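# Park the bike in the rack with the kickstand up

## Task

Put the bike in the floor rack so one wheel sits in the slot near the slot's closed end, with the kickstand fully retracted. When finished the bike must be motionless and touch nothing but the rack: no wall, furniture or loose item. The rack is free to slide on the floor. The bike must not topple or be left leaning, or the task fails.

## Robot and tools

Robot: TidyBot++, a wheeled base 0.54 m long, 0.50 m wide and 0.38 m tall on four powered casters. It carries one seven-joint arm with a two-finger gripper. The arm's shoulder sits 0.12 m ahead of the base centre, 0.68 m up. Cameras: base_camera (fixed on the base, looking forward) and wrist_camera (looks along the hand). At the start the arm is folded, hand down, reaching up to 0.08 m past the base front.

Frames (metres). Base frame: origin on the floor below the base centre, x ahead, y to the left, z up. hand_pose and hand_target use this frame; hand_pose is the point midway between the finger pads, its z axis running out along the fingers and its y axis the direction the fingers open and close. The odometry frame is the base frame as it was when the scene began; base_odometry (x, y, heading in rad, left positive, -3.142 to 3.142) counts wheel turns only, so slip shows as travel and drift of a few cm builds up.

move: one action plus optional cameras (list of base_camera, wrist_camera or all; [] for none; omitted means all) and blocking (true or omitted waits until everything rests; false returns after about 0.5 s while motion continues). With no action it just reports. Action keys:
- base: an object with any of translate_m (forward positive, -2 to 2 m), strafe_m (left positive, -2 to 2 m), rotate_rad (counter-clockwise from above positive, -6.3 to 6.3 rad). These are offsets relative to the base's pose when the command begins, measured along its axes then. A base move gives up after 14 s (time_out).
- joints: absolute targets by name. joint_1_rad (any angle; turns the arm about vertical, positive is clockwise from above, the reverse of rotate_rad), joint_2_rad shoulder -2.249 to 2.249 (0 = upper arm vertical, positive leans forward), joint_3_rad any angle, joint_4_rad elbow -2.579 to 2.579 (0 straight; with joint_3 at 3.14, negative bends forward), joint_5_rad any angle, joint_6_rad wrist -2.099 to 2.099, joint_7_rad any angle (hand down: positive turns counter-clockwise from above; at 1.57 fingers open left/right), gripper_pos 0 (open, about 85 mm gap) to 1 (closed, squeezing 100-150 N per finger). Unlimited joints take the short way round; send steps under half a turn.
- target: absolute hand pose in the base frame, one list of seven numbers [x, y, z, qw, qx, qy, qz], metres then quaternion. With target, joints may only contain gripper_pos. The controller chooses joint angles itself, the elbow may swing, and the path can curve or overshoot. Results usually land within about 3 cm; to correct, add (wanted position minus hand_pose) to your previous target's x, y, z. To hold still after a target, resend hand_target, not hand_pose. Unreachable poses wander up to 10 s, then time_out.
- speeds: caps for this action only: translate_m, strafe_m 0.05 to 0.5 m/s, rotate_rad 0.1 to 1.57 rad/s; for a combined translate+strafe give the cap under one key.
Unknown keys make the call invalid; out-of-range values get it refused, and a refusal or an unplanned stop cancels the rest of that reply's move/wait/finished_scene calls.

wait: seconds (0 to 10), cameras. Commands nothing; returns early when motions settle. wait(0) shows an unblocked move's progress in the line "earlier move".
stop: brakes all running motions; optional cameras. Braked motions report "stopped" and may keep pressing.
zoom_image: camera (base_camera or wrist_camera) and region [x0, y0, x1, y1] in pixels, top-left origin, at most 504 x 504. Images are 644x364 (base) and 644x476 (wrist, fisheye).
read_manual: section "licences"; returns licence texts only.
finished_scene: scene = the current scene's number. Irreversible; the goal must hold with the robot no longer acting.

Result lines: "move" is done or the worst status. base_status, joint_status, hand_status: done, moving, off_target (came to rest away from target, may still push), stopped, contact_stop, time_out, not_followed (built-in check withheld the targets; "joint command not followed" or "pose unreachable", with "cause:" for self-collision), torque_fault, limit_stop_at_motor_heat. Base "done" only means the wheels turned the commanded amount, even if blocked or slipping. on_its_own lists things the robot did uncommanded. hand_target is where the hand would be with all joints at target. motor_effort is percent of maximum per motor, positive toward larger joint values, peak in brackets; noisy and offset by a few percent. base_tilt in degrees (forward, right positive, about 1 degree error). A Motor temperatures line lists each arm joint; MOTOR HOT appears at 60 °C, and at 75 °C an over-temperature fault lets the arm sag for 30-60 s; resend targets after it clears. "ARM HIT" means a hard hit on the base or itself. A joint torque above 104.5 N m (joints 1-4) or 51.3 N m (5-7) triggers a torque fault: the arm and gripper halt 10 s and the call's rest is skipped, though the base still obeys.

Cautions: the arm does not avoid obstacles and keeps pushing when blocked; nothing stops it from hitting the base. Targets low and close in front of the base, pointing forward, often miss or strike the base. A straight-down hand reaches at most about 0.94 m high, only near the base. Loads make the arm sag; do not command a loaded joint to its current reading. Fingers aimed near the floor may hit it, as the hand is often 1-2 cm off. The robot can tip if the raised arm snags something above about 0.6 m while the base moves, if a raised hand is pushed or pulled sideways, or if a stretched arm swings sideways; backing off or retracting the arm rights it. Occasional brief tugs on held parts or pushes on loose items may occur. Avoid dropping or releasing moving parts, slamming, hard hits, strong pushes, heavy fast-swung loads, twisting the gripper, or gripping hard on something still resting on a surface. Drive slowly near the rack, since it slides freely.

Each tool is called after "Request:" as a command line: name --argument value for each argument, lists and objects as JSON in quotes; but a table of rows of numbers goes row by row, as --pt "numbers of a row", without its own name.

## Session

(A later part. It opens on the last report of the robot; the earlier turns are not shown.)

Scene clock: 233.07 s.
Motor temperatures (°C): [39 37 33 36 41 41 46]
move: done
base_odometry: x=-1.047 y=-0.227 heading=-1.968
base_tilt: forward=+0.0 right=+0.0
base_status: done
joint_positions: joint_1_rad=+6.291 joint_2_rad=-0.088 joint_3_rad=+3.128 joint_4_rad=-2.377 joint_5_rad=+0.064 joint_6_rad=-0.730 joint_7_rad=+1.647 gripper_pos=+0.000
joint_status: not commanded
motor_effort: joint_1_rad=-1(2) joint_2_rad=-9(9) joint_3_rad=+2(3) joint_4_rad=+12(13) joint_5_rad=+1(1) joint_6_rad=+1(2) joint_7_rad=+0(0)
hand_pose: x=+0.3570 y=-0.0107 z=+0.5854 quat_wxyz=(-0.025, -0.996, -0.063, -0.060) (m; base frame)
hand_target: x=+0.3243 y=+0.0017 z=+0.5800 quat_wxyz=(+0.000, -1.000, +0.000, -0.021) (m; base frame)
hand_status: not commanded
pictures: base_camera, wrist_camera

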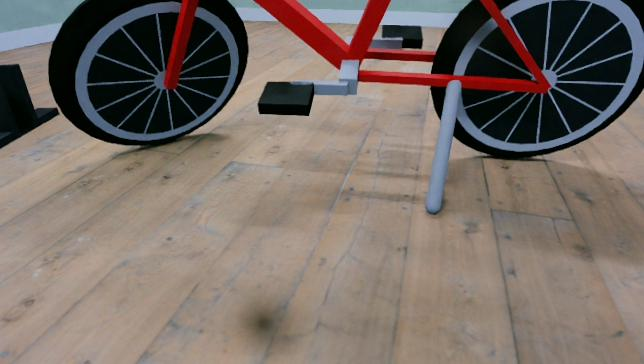

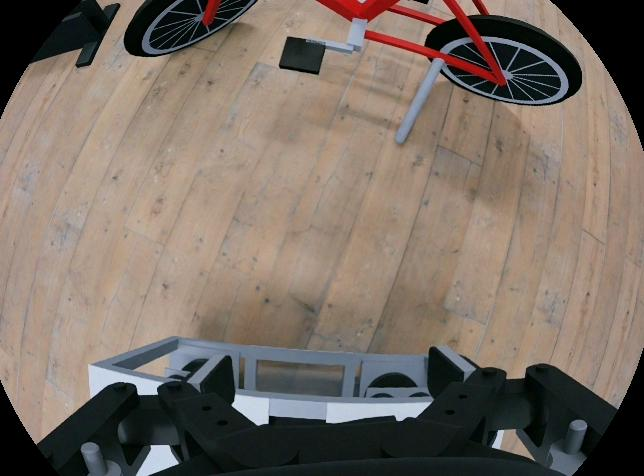

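Request:
move --base '{"strafe_m": 0.95}' --joints '{"gripper_pos": 0.3}' --cameras '[]'

Request:
move --base '{"translate_m": 0.49}'

Request:
move --target '[0.617, -0.003, 0.25, 0, 0.6691, 0.7431, 0]'

Scene clock: 254.03 s.
Motor temperatures (°C): [39 37 33 36 41 41 46]
move: done
base_odometry: x=-0.171 y=-0.594 heading=-1.967
base_tilt: forward=-0.1 right=+0.0
base_status: done
joint_positions: joint_1_rad=+6.288 joint_2_rad=-0.090 joint_3_rad=+3.131 joint_4_rad=-2.377 joint_5_rad=+0.061 joint_6_rad=-0.732 joint_7_rad=+1.647 gripper_pos=+0.300
joint_status: all done
motor_effort: joint_1_rad=-1(2) joint_2_rad=-8(10) joint_3_rad=+1(3) joint_4_rad=+12(13) joint_5_rad=+1(1) joint_6_rad=+2(3) joint_7_rad=+0(0)
hand_pose: x=+0.3565 y=-0.0102 z=+0.5858 quat_wxyz=(-0.024, -0.996, -0.062, -0.060) (m; base frame)
hand_target: x=+0.3243 y=+0.0017 z=+0.5800 quat_wxyz=(+0.000, -1.000, +0.000, -0.021) (m; base frame)
hand_status: not commanded
pictures: none
No camera images: "cameras" was empty.

Scene clock: 256.30 s.
Motor temperatures (°C): [39 37 33 36 41 41 46]
move: done
base_odometry: x=-0.360 y=-1.046 heading=-1.967
base_tilt: forward=-0.1 right=+0.0
base_status: done
joint_positions: joint_1_rad=+6.288 joint_2_rad=-0.091 joint_3_rad=+3.131 joint_4_rad=-2.379 joint_5_rad=+0.061 joint_6_rad=-0.734 joint_7_rad=+1.647 gripper_pos=+0.300
joint_status: not commanded
motor_effort: joint_1_rad=+0(1) joint_2_rad=-9(11) joint_3_rad=+2(3) joint_4_rad=+12(13) joint_5_rad=+1(1) joint_6_rad=+1(3) joint_7_rad=+0(0)
hand_pose: x=+0.3554 y=-0.0103 z=+0.5856 quat_wxyz=(-0.024, -0.996, -0.062, -0.059) (m; base frame)
hand_target: x=+0.3243 y=+0.0017 z=+0.5800 quat_wxyz=(+0.000, -1.000, +0.000, -0.021) (m; base frame)
hand_status: not commanded
pictures: base_camera, wrist_camera

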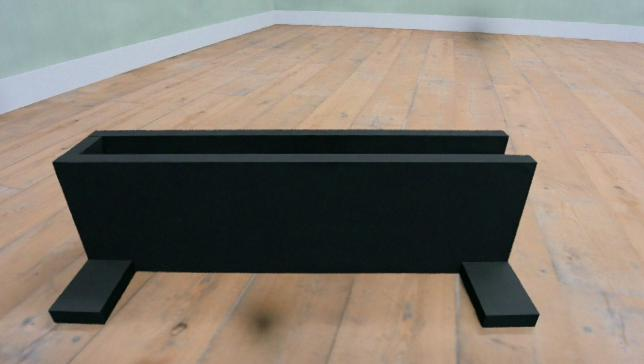

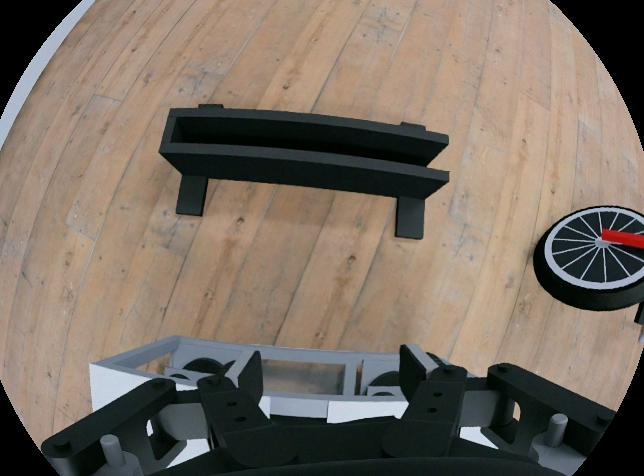

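Scene clock: 259.17 s.
Motor temperatures (°C): [39 37 33 36 41 41 46]
move: off_target
base_odometry: x=-0.360 y=-1.046 heading=-1.967
base_tilt: forward=-0.1 right=+0.0
base_status: not commanded
joint_positions: joint_1_rad=+6.455 joint_2_rad=+1.174 joint_3_rad=+2.879 joint_4_rad=-1.639 joint_5_rad=+0.574 joint_6_rad=-0.516 joint_7_rad=+2.647 gripper_pos=+0.300
joint_status: not commanded
motor_effort: joint_1_rad=-1(1) joint_2_rad=-37(38) joint_3_rad=-3(3) joint_4_rad=+3(12) joint_5_rad=+0(1) joint_6_rad=-1(2) joint_7_rad=+0(1)
hand_pose: x=+0.5783 y=-0.0092 z=+0.2502 quat_wxyz=(+0.027, -0.715, -0.698, +0.045) (m; base frame)
hand_target: x=+0.6170 y=-0.0030 z=+0.2500 quat_wxyz=(+0.000, -0.669, -0.743, +0.000) (m; base frame)
hand_status: off_target (0.039 m and 9.5 deg from the pose sent, 0.426 m and 89.1 deg at the start)
pictures: base_camera, wrist_camera

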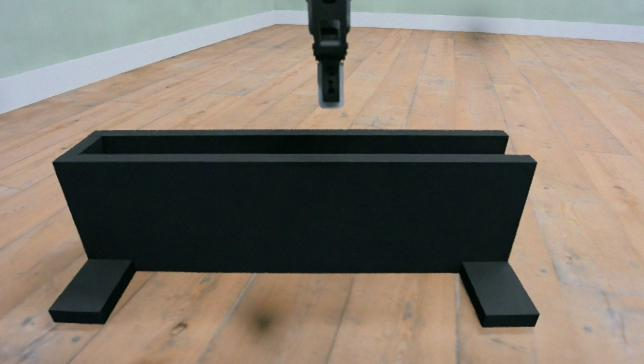

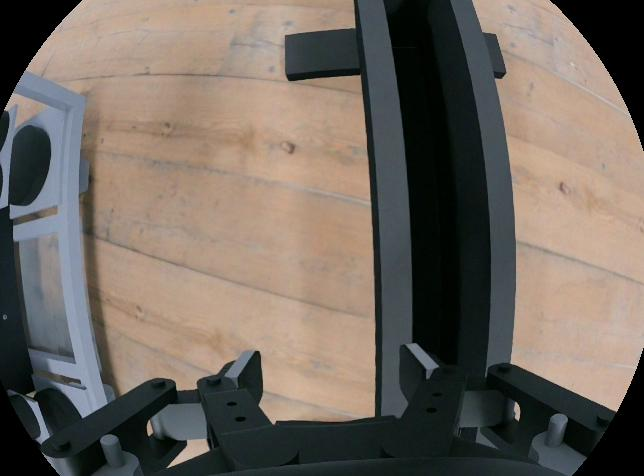

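Request:
move --base '{"translate_m": 0.042}' --speeds '{"translate_m": 0.1}' --cameras '["wrist_camera"]'

Request:
move --target '[0.62, -0.003, 0.20, 0, 0.6560, 0.7547, 0]' --cameras '["wrist_camera"]'

Scene clock: 267.40 s.
Motor temperatures (°C): [39 37 33 36 41 41 46]
move: done
base_odometry: x=-0.376 y=-1.085 heading=-1.966
base_tilt: forward=+0.0 right=+0.0
base_status: done
joint_positions: joint_1_rad=+6.456 joint_2_rad=+1.174 joint_3_rad=+2.878 joint_4_rad=-1.631 joint_5_rad=+0.576 joint_6_rad=-0.511 joint_7_rad=+2.649 gripper_pos=+0.300
joint_status: not commanded
motor_effort: joint_1_rad=+0(2) joint_2_rad=-37(38) joint_3_rad=-3(4) joint_4_rad=+3(5) joint_5_rad=+0(0) joint_6_rad=+0(2) joint_7_rad=+0(0)
hand_pose: x=+0.5843 y=-0.0094 z=+0.2505 quat_wxyz=(+0.023, -0.715, -0.698, +0.040) (m; base frame)
hand_target: x=+0.6170 y=-0.0030 z=+0.2500 quat_wxyz=(+0.000, -0.669, -0.743, +0.000) (m; base frame)
hand_status: not commanded
pictures: wrist_camera

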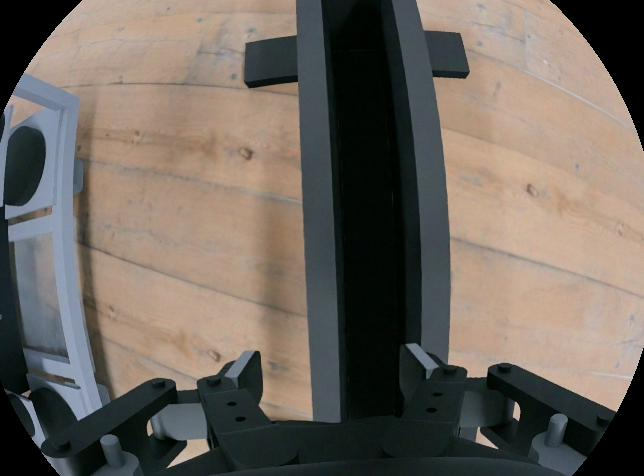

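Scene clock: 268.60 s.
Motor temperatures (°C): [39 37 33 36 41 41 46]
move: off_target
base_odometry: x=-0.376 y=-1.085 heading=-1.966
base_tilt: forward=-0.1 right=+0.0
base_status: not commanded
joint_positions: joint_1_rad=+6.456 joint_2_rad=+1.291 joint_3_rad=+2.878 joint_4_rad=-1.569 joint_5_rad=+0.613 joint_6_rad=-0.466 joint_7_rad=+2.657 gripper_pos=+0.300
joint_status: not commanded
motor_effort: joint_1_rad=-1(1) joint_2_rad=-38(41) joint_3_rad=-3(4) joint_4_rad=+3(4) joint_5_rad=+0(0) joint_6_rad=-1(2) joint_7_rad=+0(0)
hand_pose: x=+0.5834 y=-0.0027 z=+0.1998 quat_wxyz=(+0.034, -0.705, -0.707, +0.034) (m; base frame)
hand_target: x=+0.6200 y=-0.0030 z=+0.2000 quat_wxyz=(+0.000, -0.656, -0.755, +0.000) (m; base frame)
hand_status: off_target (0.037 m and 9.6 deg from the pose sent, 0.062 m and 10.8 deg at the start)
pictures: wrist_camera

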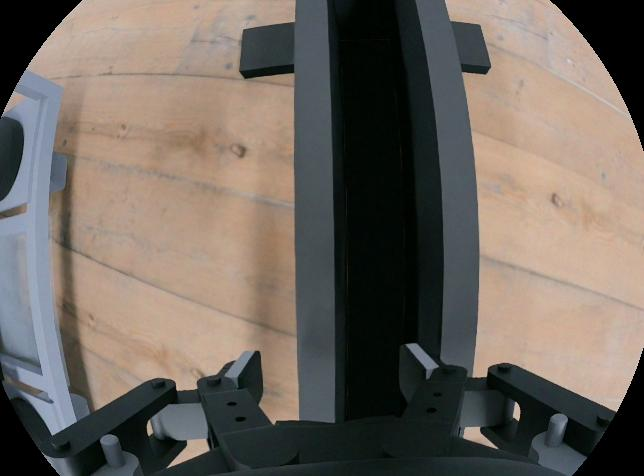

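Request:
move --target '[0.622, -0.003, 0.13, 0, 0.6560, 0.7547, 0]' --cameras '["wrist_camera"]'

Request:
move --joints '{"gripper_pos": 1.0}' --cameras '["wrist_camera"]'

Request:
move --target '[0.622, -0.003, 0.15, 0, 0.6560, 0.7547, 0]' --base '{"translate_m": -0.11}' --speeds '{"translate_m": 0.1}'

Scene clock: 274.80 s.
Motor temperatures (°C): [39 37 33 36 41 41 46]
move: off_target
base_odometry: x=-0.376 y=-1.085 heading=-1.966
base_tilt: forward=+0.0 right=+0.1
base_status: not commanded
joint_positions: joint_1_rad=+6.444 joint_2_rad=+1.362 joint_3_rad=+2.887 joint_4_rad=-1.487 joint_5_rad=+0.633 joint_6_rad=-0.443 joint_7_rad=+2.657 gripper_pos=+0.300
joint_status: not commanded
motor_effort: joint_1_rad=-1(2) joint_2_rad=-21(38) joint_3_rad=-1(4) joint_4_rad=+12(13) joint_5_rad=+3(3) joint_6_rad=+14(14) joint_7_rad=+0(0)
hand_pose: x=+0.6044 y=-0.0015 z=+0.1703 quat_wxyz=(+0.023, -0.703, -0.710, +0.023) (m; base frame)
hand_target: x=+0.6220 y=-0.0030 z=+0.1300 quat_wxyz=(+0.000, -0.656, -0.755, +0.000) (m; base frame)
hand_status: off_target (0.044 m and 8.3 deg from the pose sent, 0.080 m and 9.6 deg at the start)
pictures: wrist_camera

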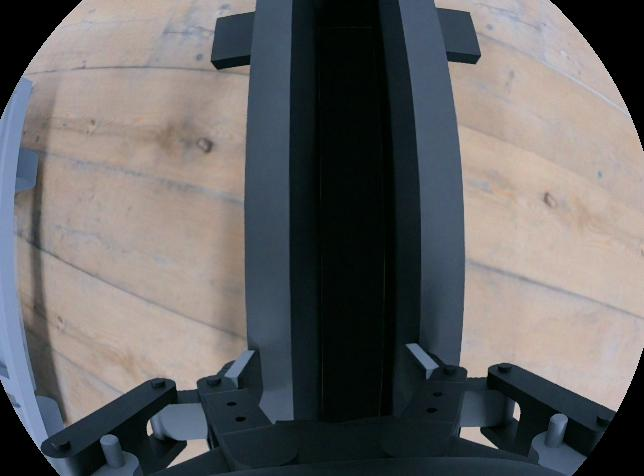

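Scene clock: 275.73 s.
Motor temperatures (°C): [39 37 33 36 41 41 46]
move: done
base_odometry: x=-0.376 y=-1.085 heading=-1.966
base_tilt: forward=+0.0 right=+0.0
base_status: not commanded
joint_positions: joint_1_rad=+6.441 joint_2_rad=+1.346 joint_3_rad=+2.887 joint_4_rad=-1.476 joint_5_rad=+0.635 joint_6_rad=-0.440 joint_7_rad=+2.657 gripper_pos=+0.999
joint_status: all done
motor_effort: joint_1_rad=-1(1) joint_2_rad=-21(24) joint_3_rad=+0(1) joint_4_rad=+8(16) joint_5_rad=+2(4) joint_6_rad=+8(17) joint_7_rad=+0(1)
hand_pose: x=+0.6202 y=-0.0024 z=+0.1789 quat_wxyz=(+0.011, -0.703, -0.711, +0.014) (m; base frame)
hand_target: x=+0.6220 y=-0.0030 z=+0.1300 quat_wxyz=(+0.000, -0.656, -0.755, +0.000) (m; base frame)
hand_status: not commanded
pictures: wrist_camera

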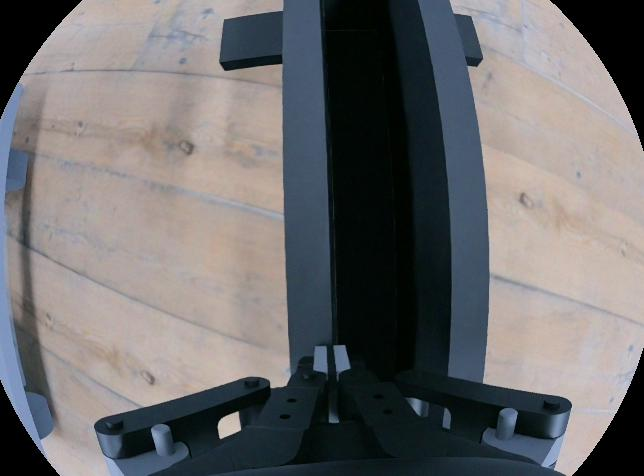

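Scene clock: 277.37 s.
Motor temperatures (°C): [39 37 33 36 41 41 46]
move: off_target
base_odometry: x=-0.333 y=-0.983 heading=-1.966
base_tilt: forward=+0.0 right=+0.1
base_status: done
joint_positions: joint_1_rad=+6.440 joint_2_rad=+1.411 joint_3_rad=+2.895 joint_4_rad=-1.458 joint_5_rad=+0.646 joint_6_rad=-0.392 joint_7_rad=+2.657 gripper_pos=+0.999
joint_status: not commanded
motor_effort: joint_1_rad=-1(3) joint_2_rad=-39(42) joint_3_rad=-3(4) joint_4_rad=+3(8) joint_5_rad=+0(2) joint_6_rad=+1(8) joint_7_rad=+0(0)
hand_pose: x=+0.6108 y=+0.0033 z=+0.1474 quat_wxyz=(+0.019, -0.701, -0.713, +0.008) (m; base frame)
hand_target: x=+0.6220 y=-0.0030 z=+0.1500 quat_wxyz=(+0.000, -0.656, -0.755, +0.000) (m; base frame)
hand_status: off_target (0.013 m and 7.4 deg from the pose sent, 0.029 m and 7.6 deg at the start)
pictures: base_camera, wrist_camera

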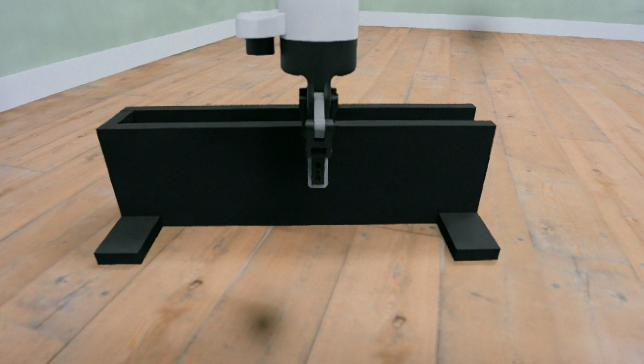

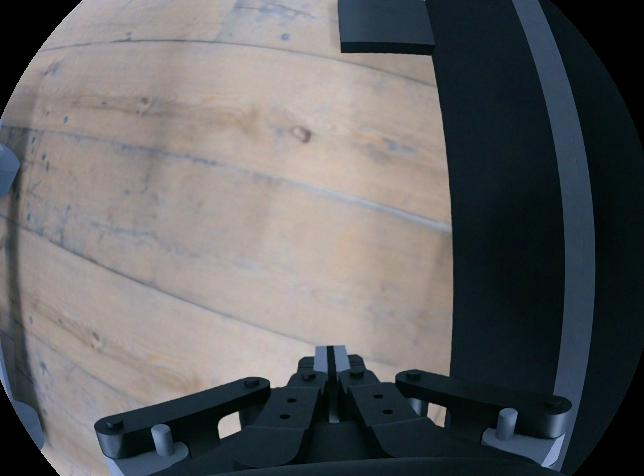

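Request:
move --target '[0.622, -0.003, 0.26, 0, 0.6560, 0.7547, 0]' --cameras '[]'

Request:
move --base '{"translate_m": 0.15}' --speeds '{"translate_m": 0.15}'

Scene clock: 286.70 s.
Motor temperatures (°C): [39 38 33 36 41 41 46]
move: off_target
base_odometry: x=-0.333 y=-0.983 heading=-1.966
base_tilt: forward=+0.1 right=+0.0
base_status: not commanded
joint_positions: joint_1_rad=+6.463 joint_2_rad=+1.173 joint_3_rad=+2.862 joint_4_rad=-1.576 joint_5_rad=+0.646 joint_6_rad=-0.404 joint_7_rad=+2.698 gripper_pos=+0.999
joint_status: not commanded
motor_effort: joint_1_rad=-1(1) joint_2_rad=-39(42) joint_3_rad=-4(4) joint_4_rad=+5(6) joint_5_rad=+0(1) joint_6_rad=+1(2) joint_7_rad=+0(0)
hand_pose: x=+0.6526 y=+0.0005 z=+0.2588 quat_wxyz=(-0.024, -0.680, -0.733, -0.031) (m; base frame)
hand_target: x=+0.6220 y=-0.0030 z=+0.2600 quat_wxyz=(+0.000, -0.656, -0.755, +0.000) (m; base frame)
hand_status: off_target (0.031 m and 5.8 deg from the pose sent, 0.113 m and 7.4 deg at the start)
pictures: none
No camera images: "cameras" was empty.

Scene clock: 288.33 s.
Motor temperatures (°C): [39 38 33 36 41 41 46]
move: done
base_odometry: x=-0.391 y=-1.122 heading=-1.966
base_tilt: forward=-0.1 right=+0.0
base_status: done
joint_positions: joint_1_rad=+6.464 joint_2_rad=+1.173 joint_3_rad=+2.861 joint_4_rad=-1.583 joint_5_rad=+0.646 joint_6_rad=-0.405 joint_7_rad=+2.698 gripper_pos=+0.999
joint_status: not commanded
motor_effort: joint_1_rad=-1(2) joint_2_rad=-39(40) joint_3_rad=-3(5) joint_4_rad=+4(7) joint_5_rad=+0(1) joint_6_rad=+1(2) joint_7_rad=+0(0)
hand_pose: x=+0.6482 y=+0.0002 z=+0.2578 quat_wxyz=(-0.021, -0.679, -0.733, -0.028) (m; base frame)
hand_target: x=+0.6220 y=-0.0030 z=+0.2600 quat_wxyz=(+0.000, -0.656, -0.755, +0.000) (m; base frame)
hand_status: not commanded
pictures: base_camera, wrist_camera

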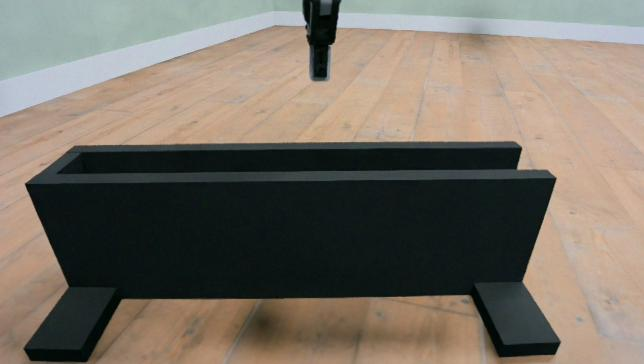

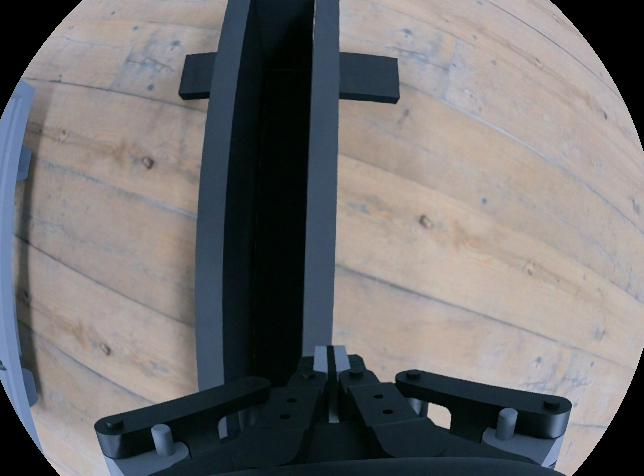

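Request:
move --target '[0.610, -0.003, 0.20, 0, 0.6691, 0.7431, 0]' --cameras '["wrist_camera"]'

Scene clock: 292.27 s.
Motor temperatures (°C): [39 38 33 36 41 41 46]
move: off_target
base_odometry: x=-0.391 y=-1.122 heading=-1.966
base_tilt: forward=+0.0 right=+0.1
base_status: not commanded
joint_positions: joint_1_rad=+6.453 joint_2_rad=+1.287 joint_3_rad=+2.888 joint_4_rad=-1.583 joint_5_rad=+0.647 joint_6_rad=-0.402 joint_7_rad=+2.698 gripper_pos=+0.999
joint_status: not commanded
motor_effort: joint_1_rad=-1(1) joint_2_rad=-38(42) joint_3_rad=-3(4) joint_4_rad=+3(6) joint_5_rad=+0(1) joint_6_rad=+0(2) joint_7_rad=+0(0)
hand_pose: x=+0.5958 y=-0.0002 z=+0.1984 quat_wxyz=(+0.020, -0.679, -0.734, +0.012) (m; base frame)
hand_target: x=+0.6100 y=-0.0030 z=+0.2000 quat_wxyz=(+0.000, -0.669, -0.743, +0.000) (m; base frame)
hand_status: off_target (0.015 m and 3.0 deg from the pose sent, 0.069 m and 4.4 deg at the start)
pictures: wrist_camera

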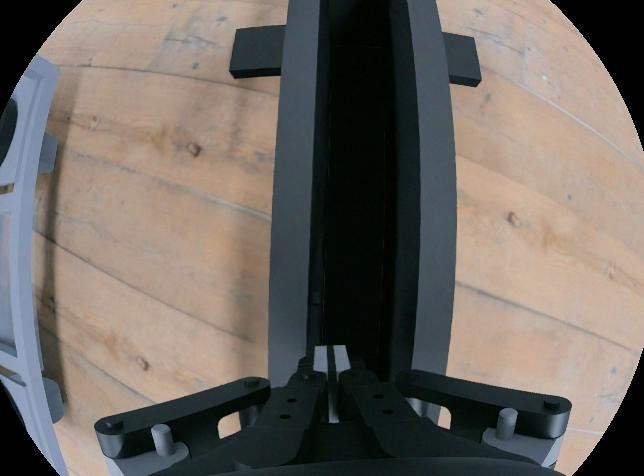

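Request:
move --target '[0.625, -0.003, 0.14, 0, 0.6691, 0.7431, 0]' --cameras '["wrist_camera"]'

Scene clock: 295.63 s.
Motor temperatures (°C): [39 38 33 36 41 41 46]
move: off_target
base_odometry: x=-0.391 y=-1.122 heading=-1.966
base_tilt: forward=+0.0 right=+0.0
base_status: not commanded
joint_positions: joint_1_rad=+6.441 joint_2_rad=+1.426 joint_3_rad=+2.897 joint_4_rad=-1.460 joint_5_rad=+0.647 joint_6_rad=-0.402 joint_7_rad=+2.698 gripper_pos=+0.999
joint_status: not commanded
motor_effort: joint_1_rad=-1(1) joint_2_rad=-39(41) joint_3_rad=-2(4) joint_4_rad=+1(4) joint_5_rad=+0(1) joint_6_rad=-1(1) joint_7_rad=+0(0)
hand_pose: x=+0.5986 y=+0.0014 z=+0.1400 quat_wxyz=(+0.027, -0.686, -0.727, +0.018) (m; base frame)
hand_target: x=+0.6250 y=-0.0030 z=+0.1400 quat_wxyz=(+0.000, -0.669, -0.743, +0.000) (m; base frame)
hand_status: off_target (0.027 m and 4.6 deg from the pose sent, 0.065 m and 3.0 deg at the start)
pictures: wrist_camera

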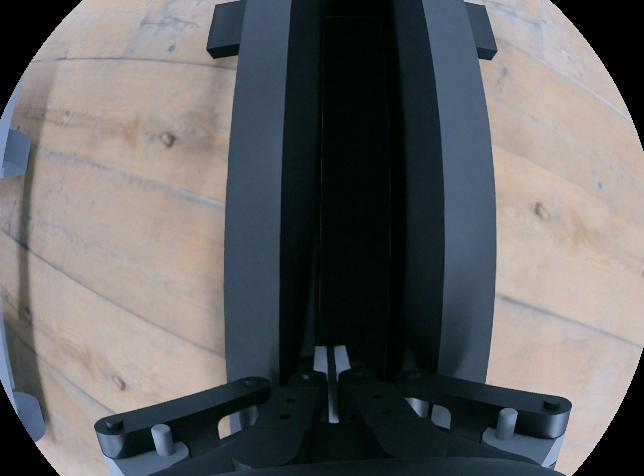

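Request:
move --base '{"translate_m": -0.13}' --speeds '{"translate_m": 0.12}'

Request:
move --target '[0.61, -0.003, 0.27, 0, 0.6691, 0.7431, 0]' --cameras '["wrist_camera"]'

Request:
move --joints '{"joint_1_rad": 6.283, "joint_2_rad": -0.1, "joint_3_rad": 3.14, "joint_4_rad": -2.4, "joint_5_rad": 0.0, "joint_6_rad": -0.8, "joint_7_rad": 1.57, "gripper_pos": 0}' --base '{"translate_m": -0.4}' --cameras '[]'

Request:
move --base '{"strafe_m": -0.45}'

Scene clock: 302.93 s.
Motor temperatures (°C): [39 38 33 36 41 41 46]
move: done
base_odometry: x=-0.341 y=-1.002 heading=-1.966
base_tilt: forward=+0.0 right=+0.0
base_status: done
joint_positions: joint_1_rad=+6.439 joint_2_rad=+1.426 joint_3_rad=+2.897 joint_4_rad=-1.442 joint_5_rad=+0.647 joint_6_rad=-0.398 joint_7_rad=+2.698 gripper_pos=+0.999
joint_status: not commanded
motor_effort: joint_1_rad=-1(1) joint_2_rad=-39(39) joint_3_rad=-3(4) joint_4_rad=+3(3) joint_5_rad=+0(1) joint_6_rad=+0(4) joint_7_rad=+0(0)
hand_pose: x=+0.6109 y=+0.0014 z=+0.1413 quat_wxyz=(+0.019, -0.687, -0.727, +0.011) (m; base frame)
hand_target: x=+0.6250 y=-0.0030 z=+0.1400 quat_wxyz=(+0.000, -0.669, -0.743, +0.000) (m; base frame)
hand_status: not commanded
pictures: base_camera, wrist_camera

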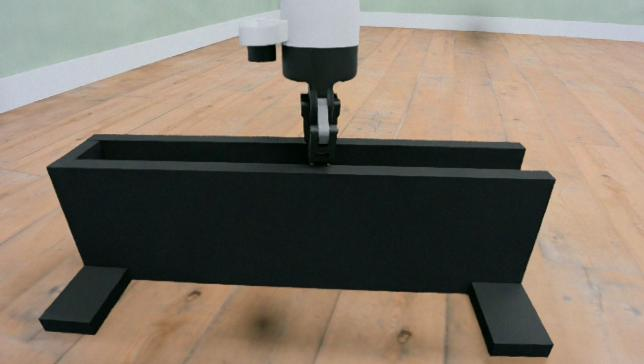

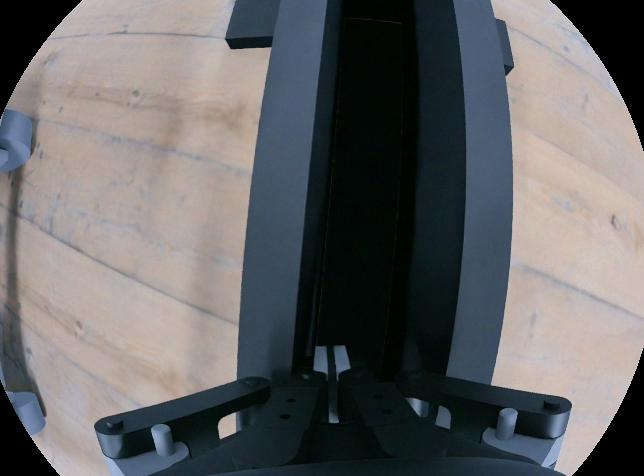

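Scene clock: 304.43 s.
Motor temperatures (°C): [39 38 33 36 41 41 46]
move: off_target
base_odometry: x=-0.341 y=-1.002 heading=-1.966
base_tilt: forward=-0.1 right=+0.1
base_status: not commanded
joint_positions: joint_1_rad=+6.464 joint_2_rad=+1.142 joint_3_rad=+2.868 joint_4_rad=-1.628 joint_5_rad=+0.647 joint_6_rad=-0.398 joint_7_rad=+2.698 gripper_pos=+0.999
joint_status: not commanded
motor_effort: joint_1_rad=-1(1) joint_2_rad=-38(42) joint_3_rad=-3(4) joint_4_rad=+5(6) joint_5_rad=+0(1) joint_6_rad=+1(2) joint_7_rad=+0(0)
hand_pose: x=+0.6358 y=-0.0010 z=+0.2671 quat_wxyz=(-0.020, -0.675, -0.737, -0.024) (m; base frame)
hand_target: x=+0.6100 y=-0.0030 z=+0.2700 quat_wxyz=(+0.000, -0.669, -0.743, +0.000) (m; base frame)
hand_status: off_target (0.026 m and 3.7 deg from the pose sent, 0.129 m and 3.7 deg at the start)
pictures: wrist_camera

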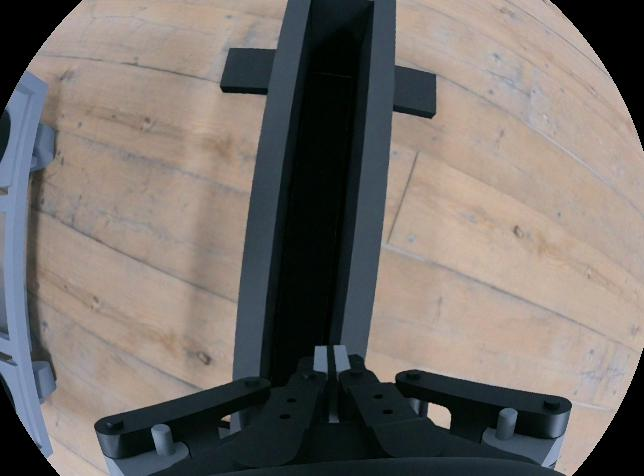

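Scene clock: 307.27 s.
Motor temperatures (°C): [39 38 33 36 41 41 46]
move: done
base_odometry: x=-0.187 y=-0.632 heading=-1.966
base_tilt: forward=-0.1 right=+0.0
base_status: done
joint_positions: joint_1_rad=+6.295 joint_2_rad=-0.082 joint_3_rad=+3.121 joint_4_rad=-2.373 joint_5_rad=+0.068 joint_6_rad=-0.727 joint_7_rad=+1.649 gripper_pos=+0.000
joint_status: all done
motor_effort: joint_1_rad=+0(2) joint_2_rad=-9(40) joint_3_rad=+1(4) joint_4_rad=+12(13) joint_5_rad=+0(2) joint_6_rad=+1(3) joint_7_rad=+0(1)
hand_pose: x=+0.3597 y=-0.0106 z=+0.5854 quat_wxyz=(-0.027, -0.995, -0.067, -0.061) (m; base frame)
hand_target: x=+0.3243 y=+0.0017 z=+0.5800 quat_wxyz=(+0.000, -1.000, +0.000, -0.021) (m; base frame)
hand_status: not commanded
pictures: none
No camera images: "cameras" was empty.

Scene clock: 309.47 s.
Motor temperatures (°C): [39 38 33 36 41 41 46]
move: done
base_odometry: x=-0.603 y=-0.459 heading=-1.967
base_tilt: forward=-0.1 right=+0.1
base_status: done
joint_positions: joint_1_rad=+6.291 joint_2_rad=-0.083 joint_3_rad=+3.128 joint_4_rad=-2.373 joint_5_rad=+0.064 joint_6_rad=-0.728 joint_7_rad=+1.647 gripper_pos=+0.000
joint_status: not commanded
motor_effort: joint_1_rad=-1(2) joint_2_rad=-9(9) joint_3_rad=+2(3) joint_4_rad=+11(13) joint_5_rad=+1(1) joint_6_rad=+1(2) joint_7_rad=+0(0)
hand_pose: x=+0.3593 y=-0.0106 z=+0.5855 quat_wxyz=(-0.025, -0.996, -0.064, -0.061) (m; base frame)
hand_target: x=+0.3243 y=+0.0017 z=+0.5800 quat_wxyz=(+0.000, -1.000, +0.000, -0.021) (m; base frame)
hand_status: not commanded
pictures: base_camera, wrist_camera

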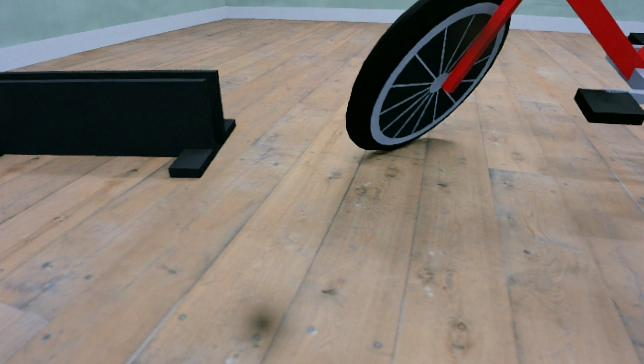

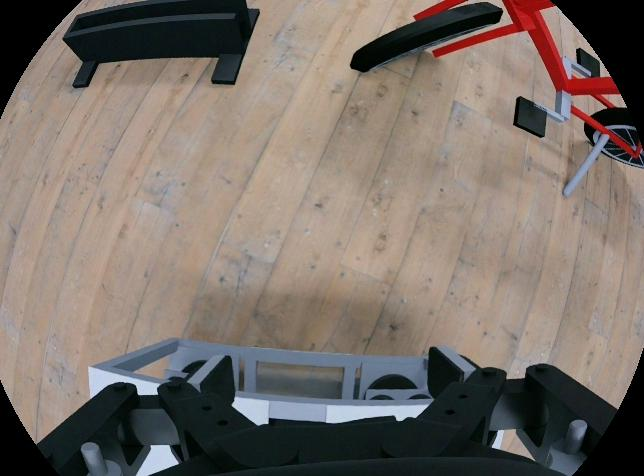

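Request:
move --base '{"strafe_m": -0.22}' --cameras '[]'

Request:
move --target '[0.45, 0.0, 0.85, 0, 0.866, 0.5, 0]'

Scene clock: 319.83 s.
Motor temperatures (°C): [39 38 33 36 41 41 46]
move: done
base_odometry: x=-0.806 y=-0.374 heading=-1.967
base_tilt: forward=-0.1 right=+0.0
base_status: done
joint_positions: joint_1_rad=+6.290 joint_2_rad=-0.083 joint_3_rad=+3.131 joint_4_rad=-2.373 joint_5_rad=+0.062 joint_6_rad=-0.728 joint_7_rad=+1.647 gripper_pos=+0.000
joint_status: not commanded
motor_effort: joint_1_rad=+0(2) joint_2_rad=-9(10) joint_3_rad=+1(3) joint_4_rad=+11(12) joint_5_rad=+1(1) joint_6_rad=+1(2) joint_7_rad=+0(0)
hand_pose: x=+0.3592 y=-0.0106 z=+0.5854 quat_wxyz=(-0.025, -0.996, -0.062, -0.061) (m; base frame)
hand_target: x=+0.3243 y=+0.0017 z=+0.5800 quat_wxyz=(+0.000, -1.000, +0.000, -0.021) (m; base frame)
hand_status: not commanded
pictures: none
No camera images: "cameras" was empty.

Scene clock: 322.50 s.
Motor temperatures (°C): [39 38 33 36 41 41 46]
move: off_target
base_odometry: x=-0.806 y=-0.374 heading=-1.967
base_tilt: forward=-0.1 right=+0.0
base_status: not commanded
joint_positions: joint_1_rad=+6.290 joint_2_rad=+0.036 joint_3_rad=+3.131 joint_4_rad=-1.351 joint_5_rad=+0.062 joint_6_rad=-1.686 joint_7_rad=+2.542 gripper_pos=+0.000
joint_status: not commanded
motor_effort: joint_1_rad=-1(1) joint_2_rad=-17(17) joint_3_rad=+2(2) joint_4_rad=+15(16) joint_5_rad=+1(1) joint_6_rad=+0(3) joint_7_rad=+0(0)
hand_pose: x=+0.4645 y=-0.0165 z=+0.8498 quat_wxyz=(-0.043, -0.884, -0.464, -0.016) (m; base frame)
hand_target: x=+0.4500 y=+0.0000 z=+0.8500 quat_wxyz=(+0.000, -0.866, -0.500, +0.000) (m; base frame)
hand_status: off_target (0.022 m and 7.0 deg from the pose sent, 0.280 m and 53.3 deg at the start)
pictures: base_camera, wrist_camera

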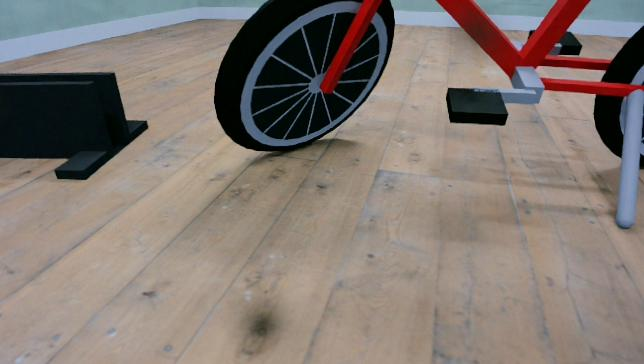

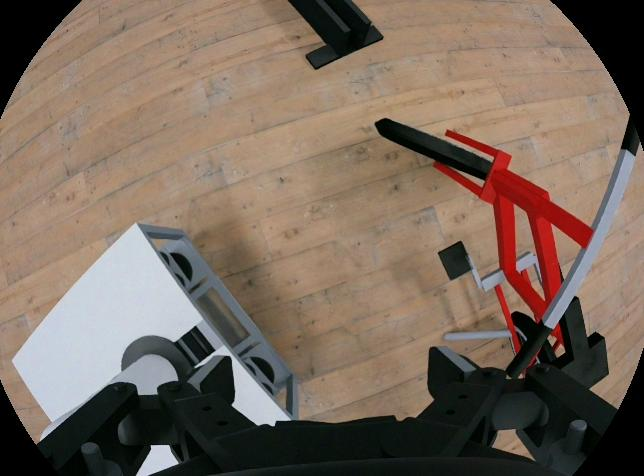

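Request:
move --base '{"strafe_m": -0.21, "translate_m": 0.22}' --target '[0.54, 0.0, 0.80, 0, 0.9588, 0.2840, 0]'

Scene clock: 332.23 s.
Motor temperatures (°C): [39 38 33 36 41 41 46]
move: off_target
base_odometry: x=-1.085 y=-0.496 heading=-1.968
base_tilt: forward=-0.1 right=+0.0
base_status: done
joint_positions: joint_1_rad=+6.317 joint_2_rad=+0.268 joint_3_rad=+3.110 joint_4_rad=-1.262 joint_5_rad=+0.062 joint_6_rad=-1.688 joint_7_rad=+2.216 gripper_pos=+0.000
joint_status: not commanded
motor_effort: joint_1_rad=-1(2) joint_2_rad=-25(28) joint_3_rad=+1(3) joint_4_rad=+15(16) joint_5_rad=+0(1) joint_6_rad=-1(3) joint_7_rad=+0(0)
hand_pose: x=+0.5204 y=-0.0199 z=+0.7907 quat_wxyz=(-0.013, -0.949, -0.313, +0.044) (m; base frame)
hand_target: x=+0.5400 y=+0.0000 z=+0.8000 quat_wxyz=(+0.000, -0.959, -0.284, +0.000) (m; base frame)
hand_status: off_target (0.029 m and 6.4 deg from the pose sent, 0.092 m and 23.0 deg at the start)
pictures: base_camera, wrist_camera

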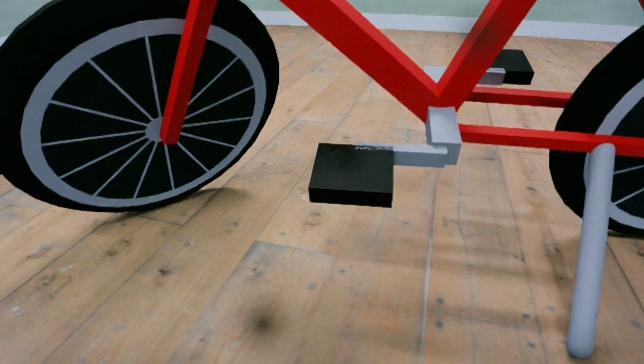

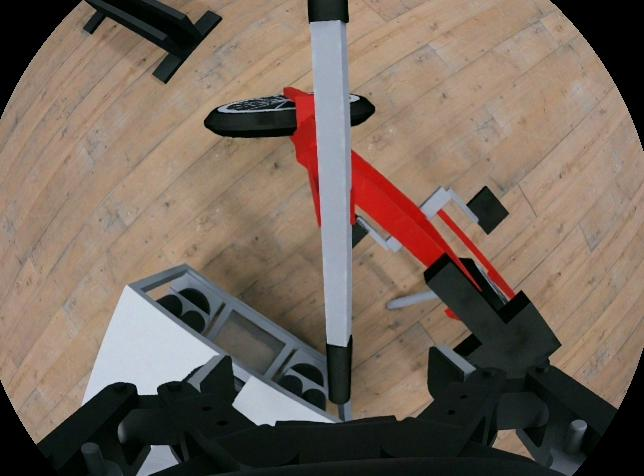

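Request:
move --base '{"translate_m": 0.04}' --speeds '{"translate_m": 0.1}' --target '[0.57, 0.03, 0.71, -0.0306, 0.9511, 0.2908, 0.1]' --cameras '["wrist_camera"]'

Scene clock: 342.47 s.
Motor temperatures (°C): [39 38 33 36 41 41 46]
move: off_target
base_odometry: x=-1.100 y=-0.533 heading=-1.968
base_tilt: forward=-0.1 right=-0.1
base_status: done
joint_positions: joint_1_rad=+6.356 joint_2_rad=+0.250 joint_3_rad=+3.077 joint_4_rad=-1.569 joint_5_rad=-0.041 joint_6_rad=-1.225 joint_7_rad=+2.216 gripper_pos=+0.000
joint_status: not commanded
motor_effort: joint_1_rad=-1(1) joint_2_rad=-24(27) joint_3_rad=+1(2) joint_4_rad=+15(17) joint_5_rad=+0(1) joint_6_rad=+1(2) joint_7_rad=+0(0)
hand_pose: x=+0.5576 y=+0.0082 z=+0.7036 quat_wxyz=(+0.010, -0.951, -0.305, -0.055) (m; base frame)
hand_target: x=+0.5700 y=+0.0300 z=+0.7100 quat_wxyz=(+0.031, -0.951, -0.291, -0.100) (m; base frame)
hand_status: off_target (0.026 m and 5.9 deg from the pose sent, 0.107 m and 17.5 deg at the start)
pictures: wrist_camera

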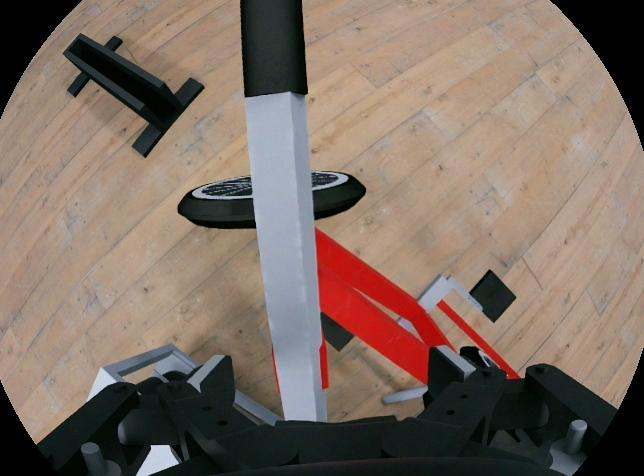

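Request:
move --base '{"translate_m": -0.04}' --speeds '{"translate_m": 0.1}' --target '[0.565, 0.01, 0.68, -0.0349, 0.9374, 0.3320, 0.0985]' --cameras '["wrist_camera"]'

Scene clock: 364.80 s.
Motor temperatures (°C): [39 38 33 36 41 41 46]
move: off_target
base_odometry: x=-1.085 y=-0.496 heading=-1.968
base_tilt: forward=+0.0 right=+0.1
base_status: done
joint_positions: joint_1_rad=+6.439 joint_2_rad=+0.249 joint_3_rad=+3.057 joint_4_rad=-1.649 joint_5_rad=-0.067 joint_6_rad=-1.149 joint_7_rad=+2.308 gripper_pos=+0.000
joint_status: not commanded
motor_effort: joint_1_rad=+0(2) joint_2_rad=-24(27) joint_3_rad=+1(2) joint_4_rad=+14(16) joint_5_rad=-1(1) joint_6_rad=+1(3) joint_7_rad=+0(0)
hand_pose: x=+0.5494 y=-0.0110 z=+0.6801 quat_wxyz=(+0.020, -0.948, -0.313, -0.060) (m; base frame)
hand_target: x=+0.5650 y=+0.0100 z=+0.6800 quat_wxyz=(+0.035, -0.937, -0.332, -0.099) (m; base frame)
hand_status: off_target (0.026 m and 5.3 deg from the pose sent, 0.025 m and 6.6 deg at the start)
pictures: wrist_camera

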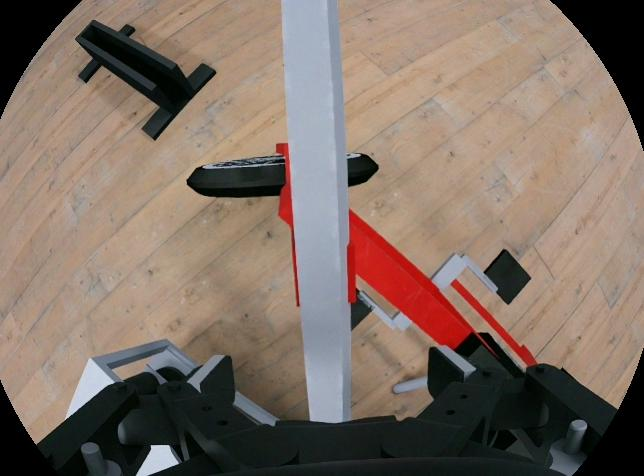

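Request:
move --target '[0.565, 0.01, 0.64, -0.0358, 0.9281, 0.3573, 0.0975]' --cameras '["wrist_camera"]'

Request:
move --target '[0.567, 0.01, 0.605, -0.0358, 0.9281, 0.3573, 0.0975]'

Scene clock: 372.07 s.
Motor temperatures (°C): [39 38 33 36 41 41 46]
move: off_target
base_odometry: x=-1.085 y=-0.496 heading=-1.968
base_tilt: forward=-0.1 right=+0.0
base_status: not commanded
joint_positions: joint_1_rad=+6.472 joint_2_rad=+0.285 joint_3_rad=+3.011 joint_4_rad=-1.725 joint_5_rad=-0.067 joint_6_rad=-1.034 joint_7_rad=+2.355 gripper_pos=+0.000
joint_status: not commanded
motor_effort: joint_1_rad=-1(1) joint_2_rad=-24(26) joint_3_rad=+1(1) joint_4_rad=+14(16) joint_5_rad=-1(1) joint_6_rad=+1(2) joint_7_rad=+0(0)
hand_pose: x=+0.5515 y=-0.0063 z=+0.6446 quat_wxyz=(+0.024, -0.939, -0.336, -0.065) (m; base frame)
hand_target: x=+0.5650 y=+0.0100 z=+0.6400 quat_wxyz=(+0.036, -0.928, -0.357, -0.098) (m; base frame)
hand_status: off_target (0.022 m and 4.8 deg from the pose sent, 0.048 m and 7.3 deg at the start)
pictures: wrist_camera

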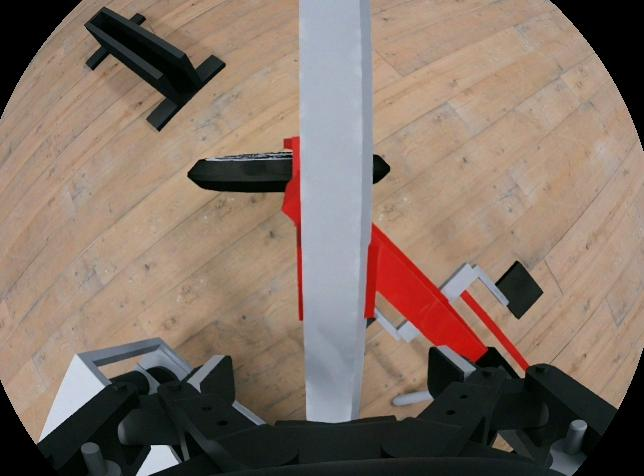

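Scene clock: 373.13 s.
Motor temperatures (°C): [39 38 33 36 41 41 46]
move: off_target
base_odometry: x=-1.085 y=-0.496 heading=-1.968
base_tilt: forward=+0.0 right=+0.0
base_status: not commanded
joint_positions: joint_1_rad=+6.502 joint_2_rad=+0.336 joint_3_rad=+2.966 joint_4_rad=-1.784 joint_5_rad=-0.067 joint_6_rad=-0.924 joint_7_rad=+2.355 gripper_pos=+0.000
joint_status: not commanded
motor_effort: joint_1_rad=-1(1) joint_2_rad=-25(27) joint_3_rad=+0(1) joint_4_rad=+13(15) joint_5_rad=-1(1) joint_6_rad=+1(2) joint_7_rad=+0(0)
hand_pose: x=+0.5556 y=-0.0008 z=+0.6094 quat_wxyz=(+0.031, -0.938, -0.337, -0.069) (m; base frame)
hand_target: x=+0.5670 y=+0.0100 z=+0.6050 quat_wxyz=(+0.036, -0.928, -0.357, -0.098) (m; base frame)
hand_status: off_target (0.016 m and 4.2 deg from the pose sent, 0.046 m and 4.8 deg at the start)
pictures: base_camera, wrist_camera

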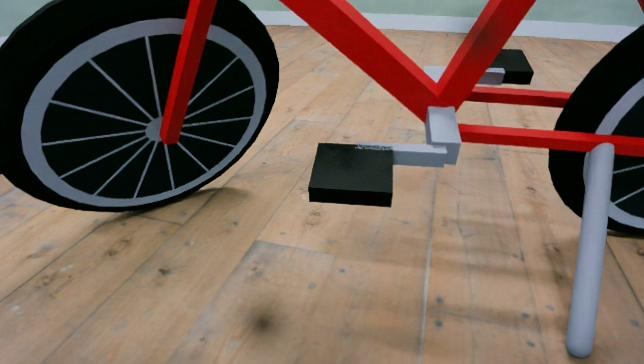

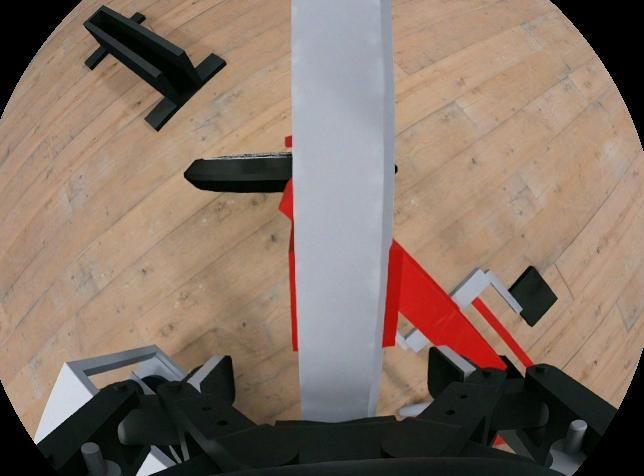

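Request:
move --target '[0.568, 0.003, 0.593, -0.0358, 0.9281, 0.3573, 0.0975]' --cameras '["wrist_camera"]'

Request:
move --joints '{"gripper_pos": 1.0}'

Scene clock: 377.63 s.
Motor temperatures (°C): [39 38 33 36 41 41 46]
move: off_target
base_odometry: x=-1.085 y=-0.496 heading=-1.968
base_tilt: forward=-0.1 right=+0.1
base_status: not commanded
joint_positions: joint_1_rad=+6.535 joint_2_rad=+0.345 joint_3_rad=+2.949 joint_4_rad=-1.793 joint_5_rad=-0.067 joint_6_rad=-0.891 joint_7_rad=+2.364 gripper_pos=+0.000
joint_status: not commanded
motor_effort: joint_1_rad=-1(2) joint_2_rad=-23(26) joint_3_rad=+0(1) joint_4_rad=+12(13) joint_5_rad=-1(1) joint_6_rad=+2(2) joint_7_rad=+0(0)
hand_pose: x=+0.5605 y=-0.0077 z=+0.6046 quat_wxyz=(+0.030, -0.939, -0.333, -0.078) (m; base frame)
hand_target: x=+0.5680 y=+0.0030 z=+0.5930 quat_wxyz=(+0.036, -0.928, -0.357, -0.098) (m; base frame)
hand_status: off_target (0.017 m and 3.9 deg from the pose sent, 0.021 m and 4.2 deg at the start)
pictures: wrist_camera

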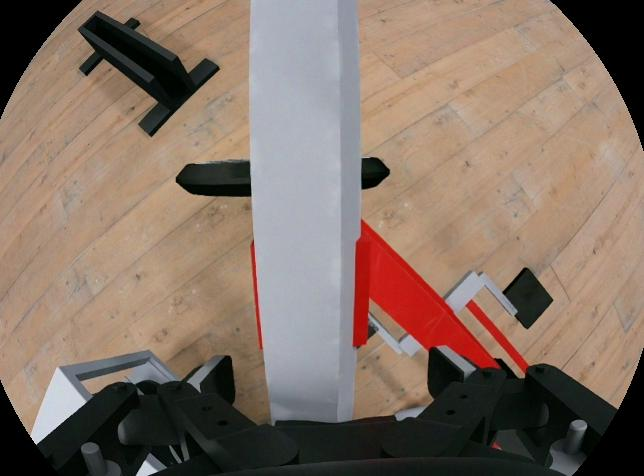

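Scene clock: 378.73 s.
Motor temperatures (°C): [39 38 33 36 41 41 46]
move: off_target
base_odometry: x=-1.085 y=-0.496 heading=-1.968
base_tilt: forward=-0.1 right=+0.0
base_status: not commanded
joint_positions: joint_1_rad=+6.536 joint_2_rad=+0.344 joint_3_rad=+2.944 joint_4_rad=-1.796 joint_5_rad=-0.068 joint_6_rad=-0.891 joint_7_rad=+2.373 gripper_pos=+0.581
joint_status: gripper_pos off_target (ended at +0.581, target +1.000)
motor_effort: joint_1_rad=-1(5) joint_2_rad=-22(24) joint_3_rad=+1(3) joint_4_rad=+11(14) joint_5_rad=+1(2) joint_6_rad=+5(7) joint_7_rad=-1(2)
hand_pose: x=+0.5592 y=-0.0061 z=+0.6045 quat_wxyz=(+0.031, -0.937, -0.338, -0.078) (m; base frame)
hand_target: x=+0.5680 y=+0.0030 z=+0.5930 quat_wxyz=(+0.036, -0.928, -0.357, -0.098) (m; base frame)
hand_status: not commanded
pictures: base_camera, wrist_camera

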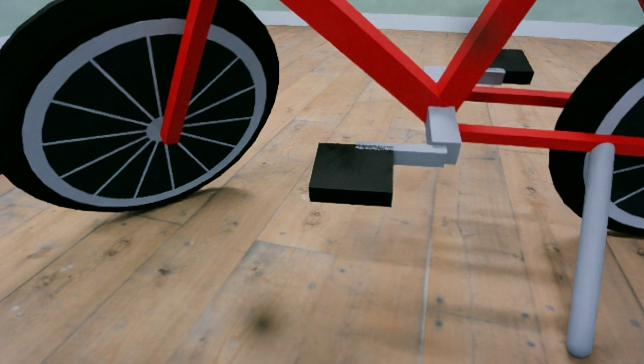

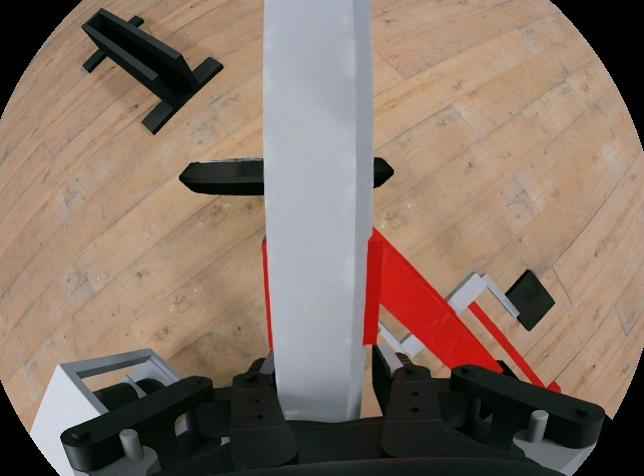

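Request:
move --joints '{"gripper_pos": 0.0}' --cameras '[]'

Request:
move --target '[0.563, 0.008, 0.618, -0.0358, 0.9281, 0.3573, 0.0975]' --cameras '["wrist_camera"]'

Scene clock: 385.37 s.
Motor temperatures (°C): [39 37 33 36 41 41 46]
move: done
base_odometry: x=-1.085 y=-0.496 heading=-1.968
base_tilt: forward=+0.0 right=+0.0
base_status: not commanded
joint_positions: joint_1_rad=+6.537 joint_2_rad=+0.344 joint_3_rad=+2.944 joint_4_rad=-1.796 joint_5_rad=-0.068 joint_6_rad=-0.887 joint_7_rad=+2.373 gripper_pos=+0.000
joint_status: all done
motor_effort: joint_1_rad=-2(3) joint_2_rad=-21(24) joint_3_rad=+0(2) joint_4_rad=+12(13) joint_5_rad=-1(2) joint_6_rad=+2(5) joint_7_rad=+0(1)
hand_pose: x=+0.5604 y=-0.0068 z=+0.6045 quat_wxyz=(+0.030, -0.938, -0.337, -0.080) (m; base frame)
hand_target: x=+0.5680 y=+0.0030 z=+0.5930 quat_wxyz=(+0.036, -0.928, -0.357, -0.098) (m; base frame)
hand_status: not commanded
pictures: none
No camera images: "cameras" was empty.

Scene clock: 386.10 s.
Motor temperatures (°C): [39 37 33 36 41 41 46]
move: off_target
base_odometry: x=-1.085 y=-0.496 heading=-1.968
base_tilt: forward=+0.0 right=+0.1
base_status: not commanded
joint_positions: joint_1_rad=+6.512 joint_2_rad=+0.336 joint_3_rad=+2.962 joint_4_rad=-1.796 joint_5_rad=-0.068 joint_6_rad=-0.887 joint_7_rad=+2.373 gripper_pos=+0.000
joint_status: not commanded
motor_effort: joint_1_rad=+0(2) joint_2_rad=-25(25) joint_3_rad=+0(2) joint_4_rad=+14(14) joint_5_rad=+0(1) joint_6_rad=+2(4) joint_7_rad=+0(0)
hand_pose: x=+0.5610 y=-0.0038 z=+0.6071 quat_wxyz=(+0.026, -0.936, -0.341, -0.081) (m; base frame)
hand_target: x=+0.5630 y=+0.0080 z=+0.6180 quat_wxyz=(+0.036, -0.928, -0.357, -0.098) (m; base frame)
hand_status: off_target (0.016 m and 3.0 deg from the pose sent, 0.020 m and 3.3 deg at the start)
pictures: wrist_camera

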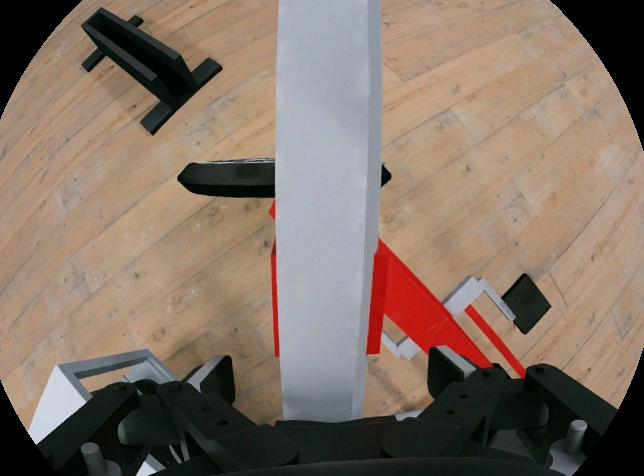

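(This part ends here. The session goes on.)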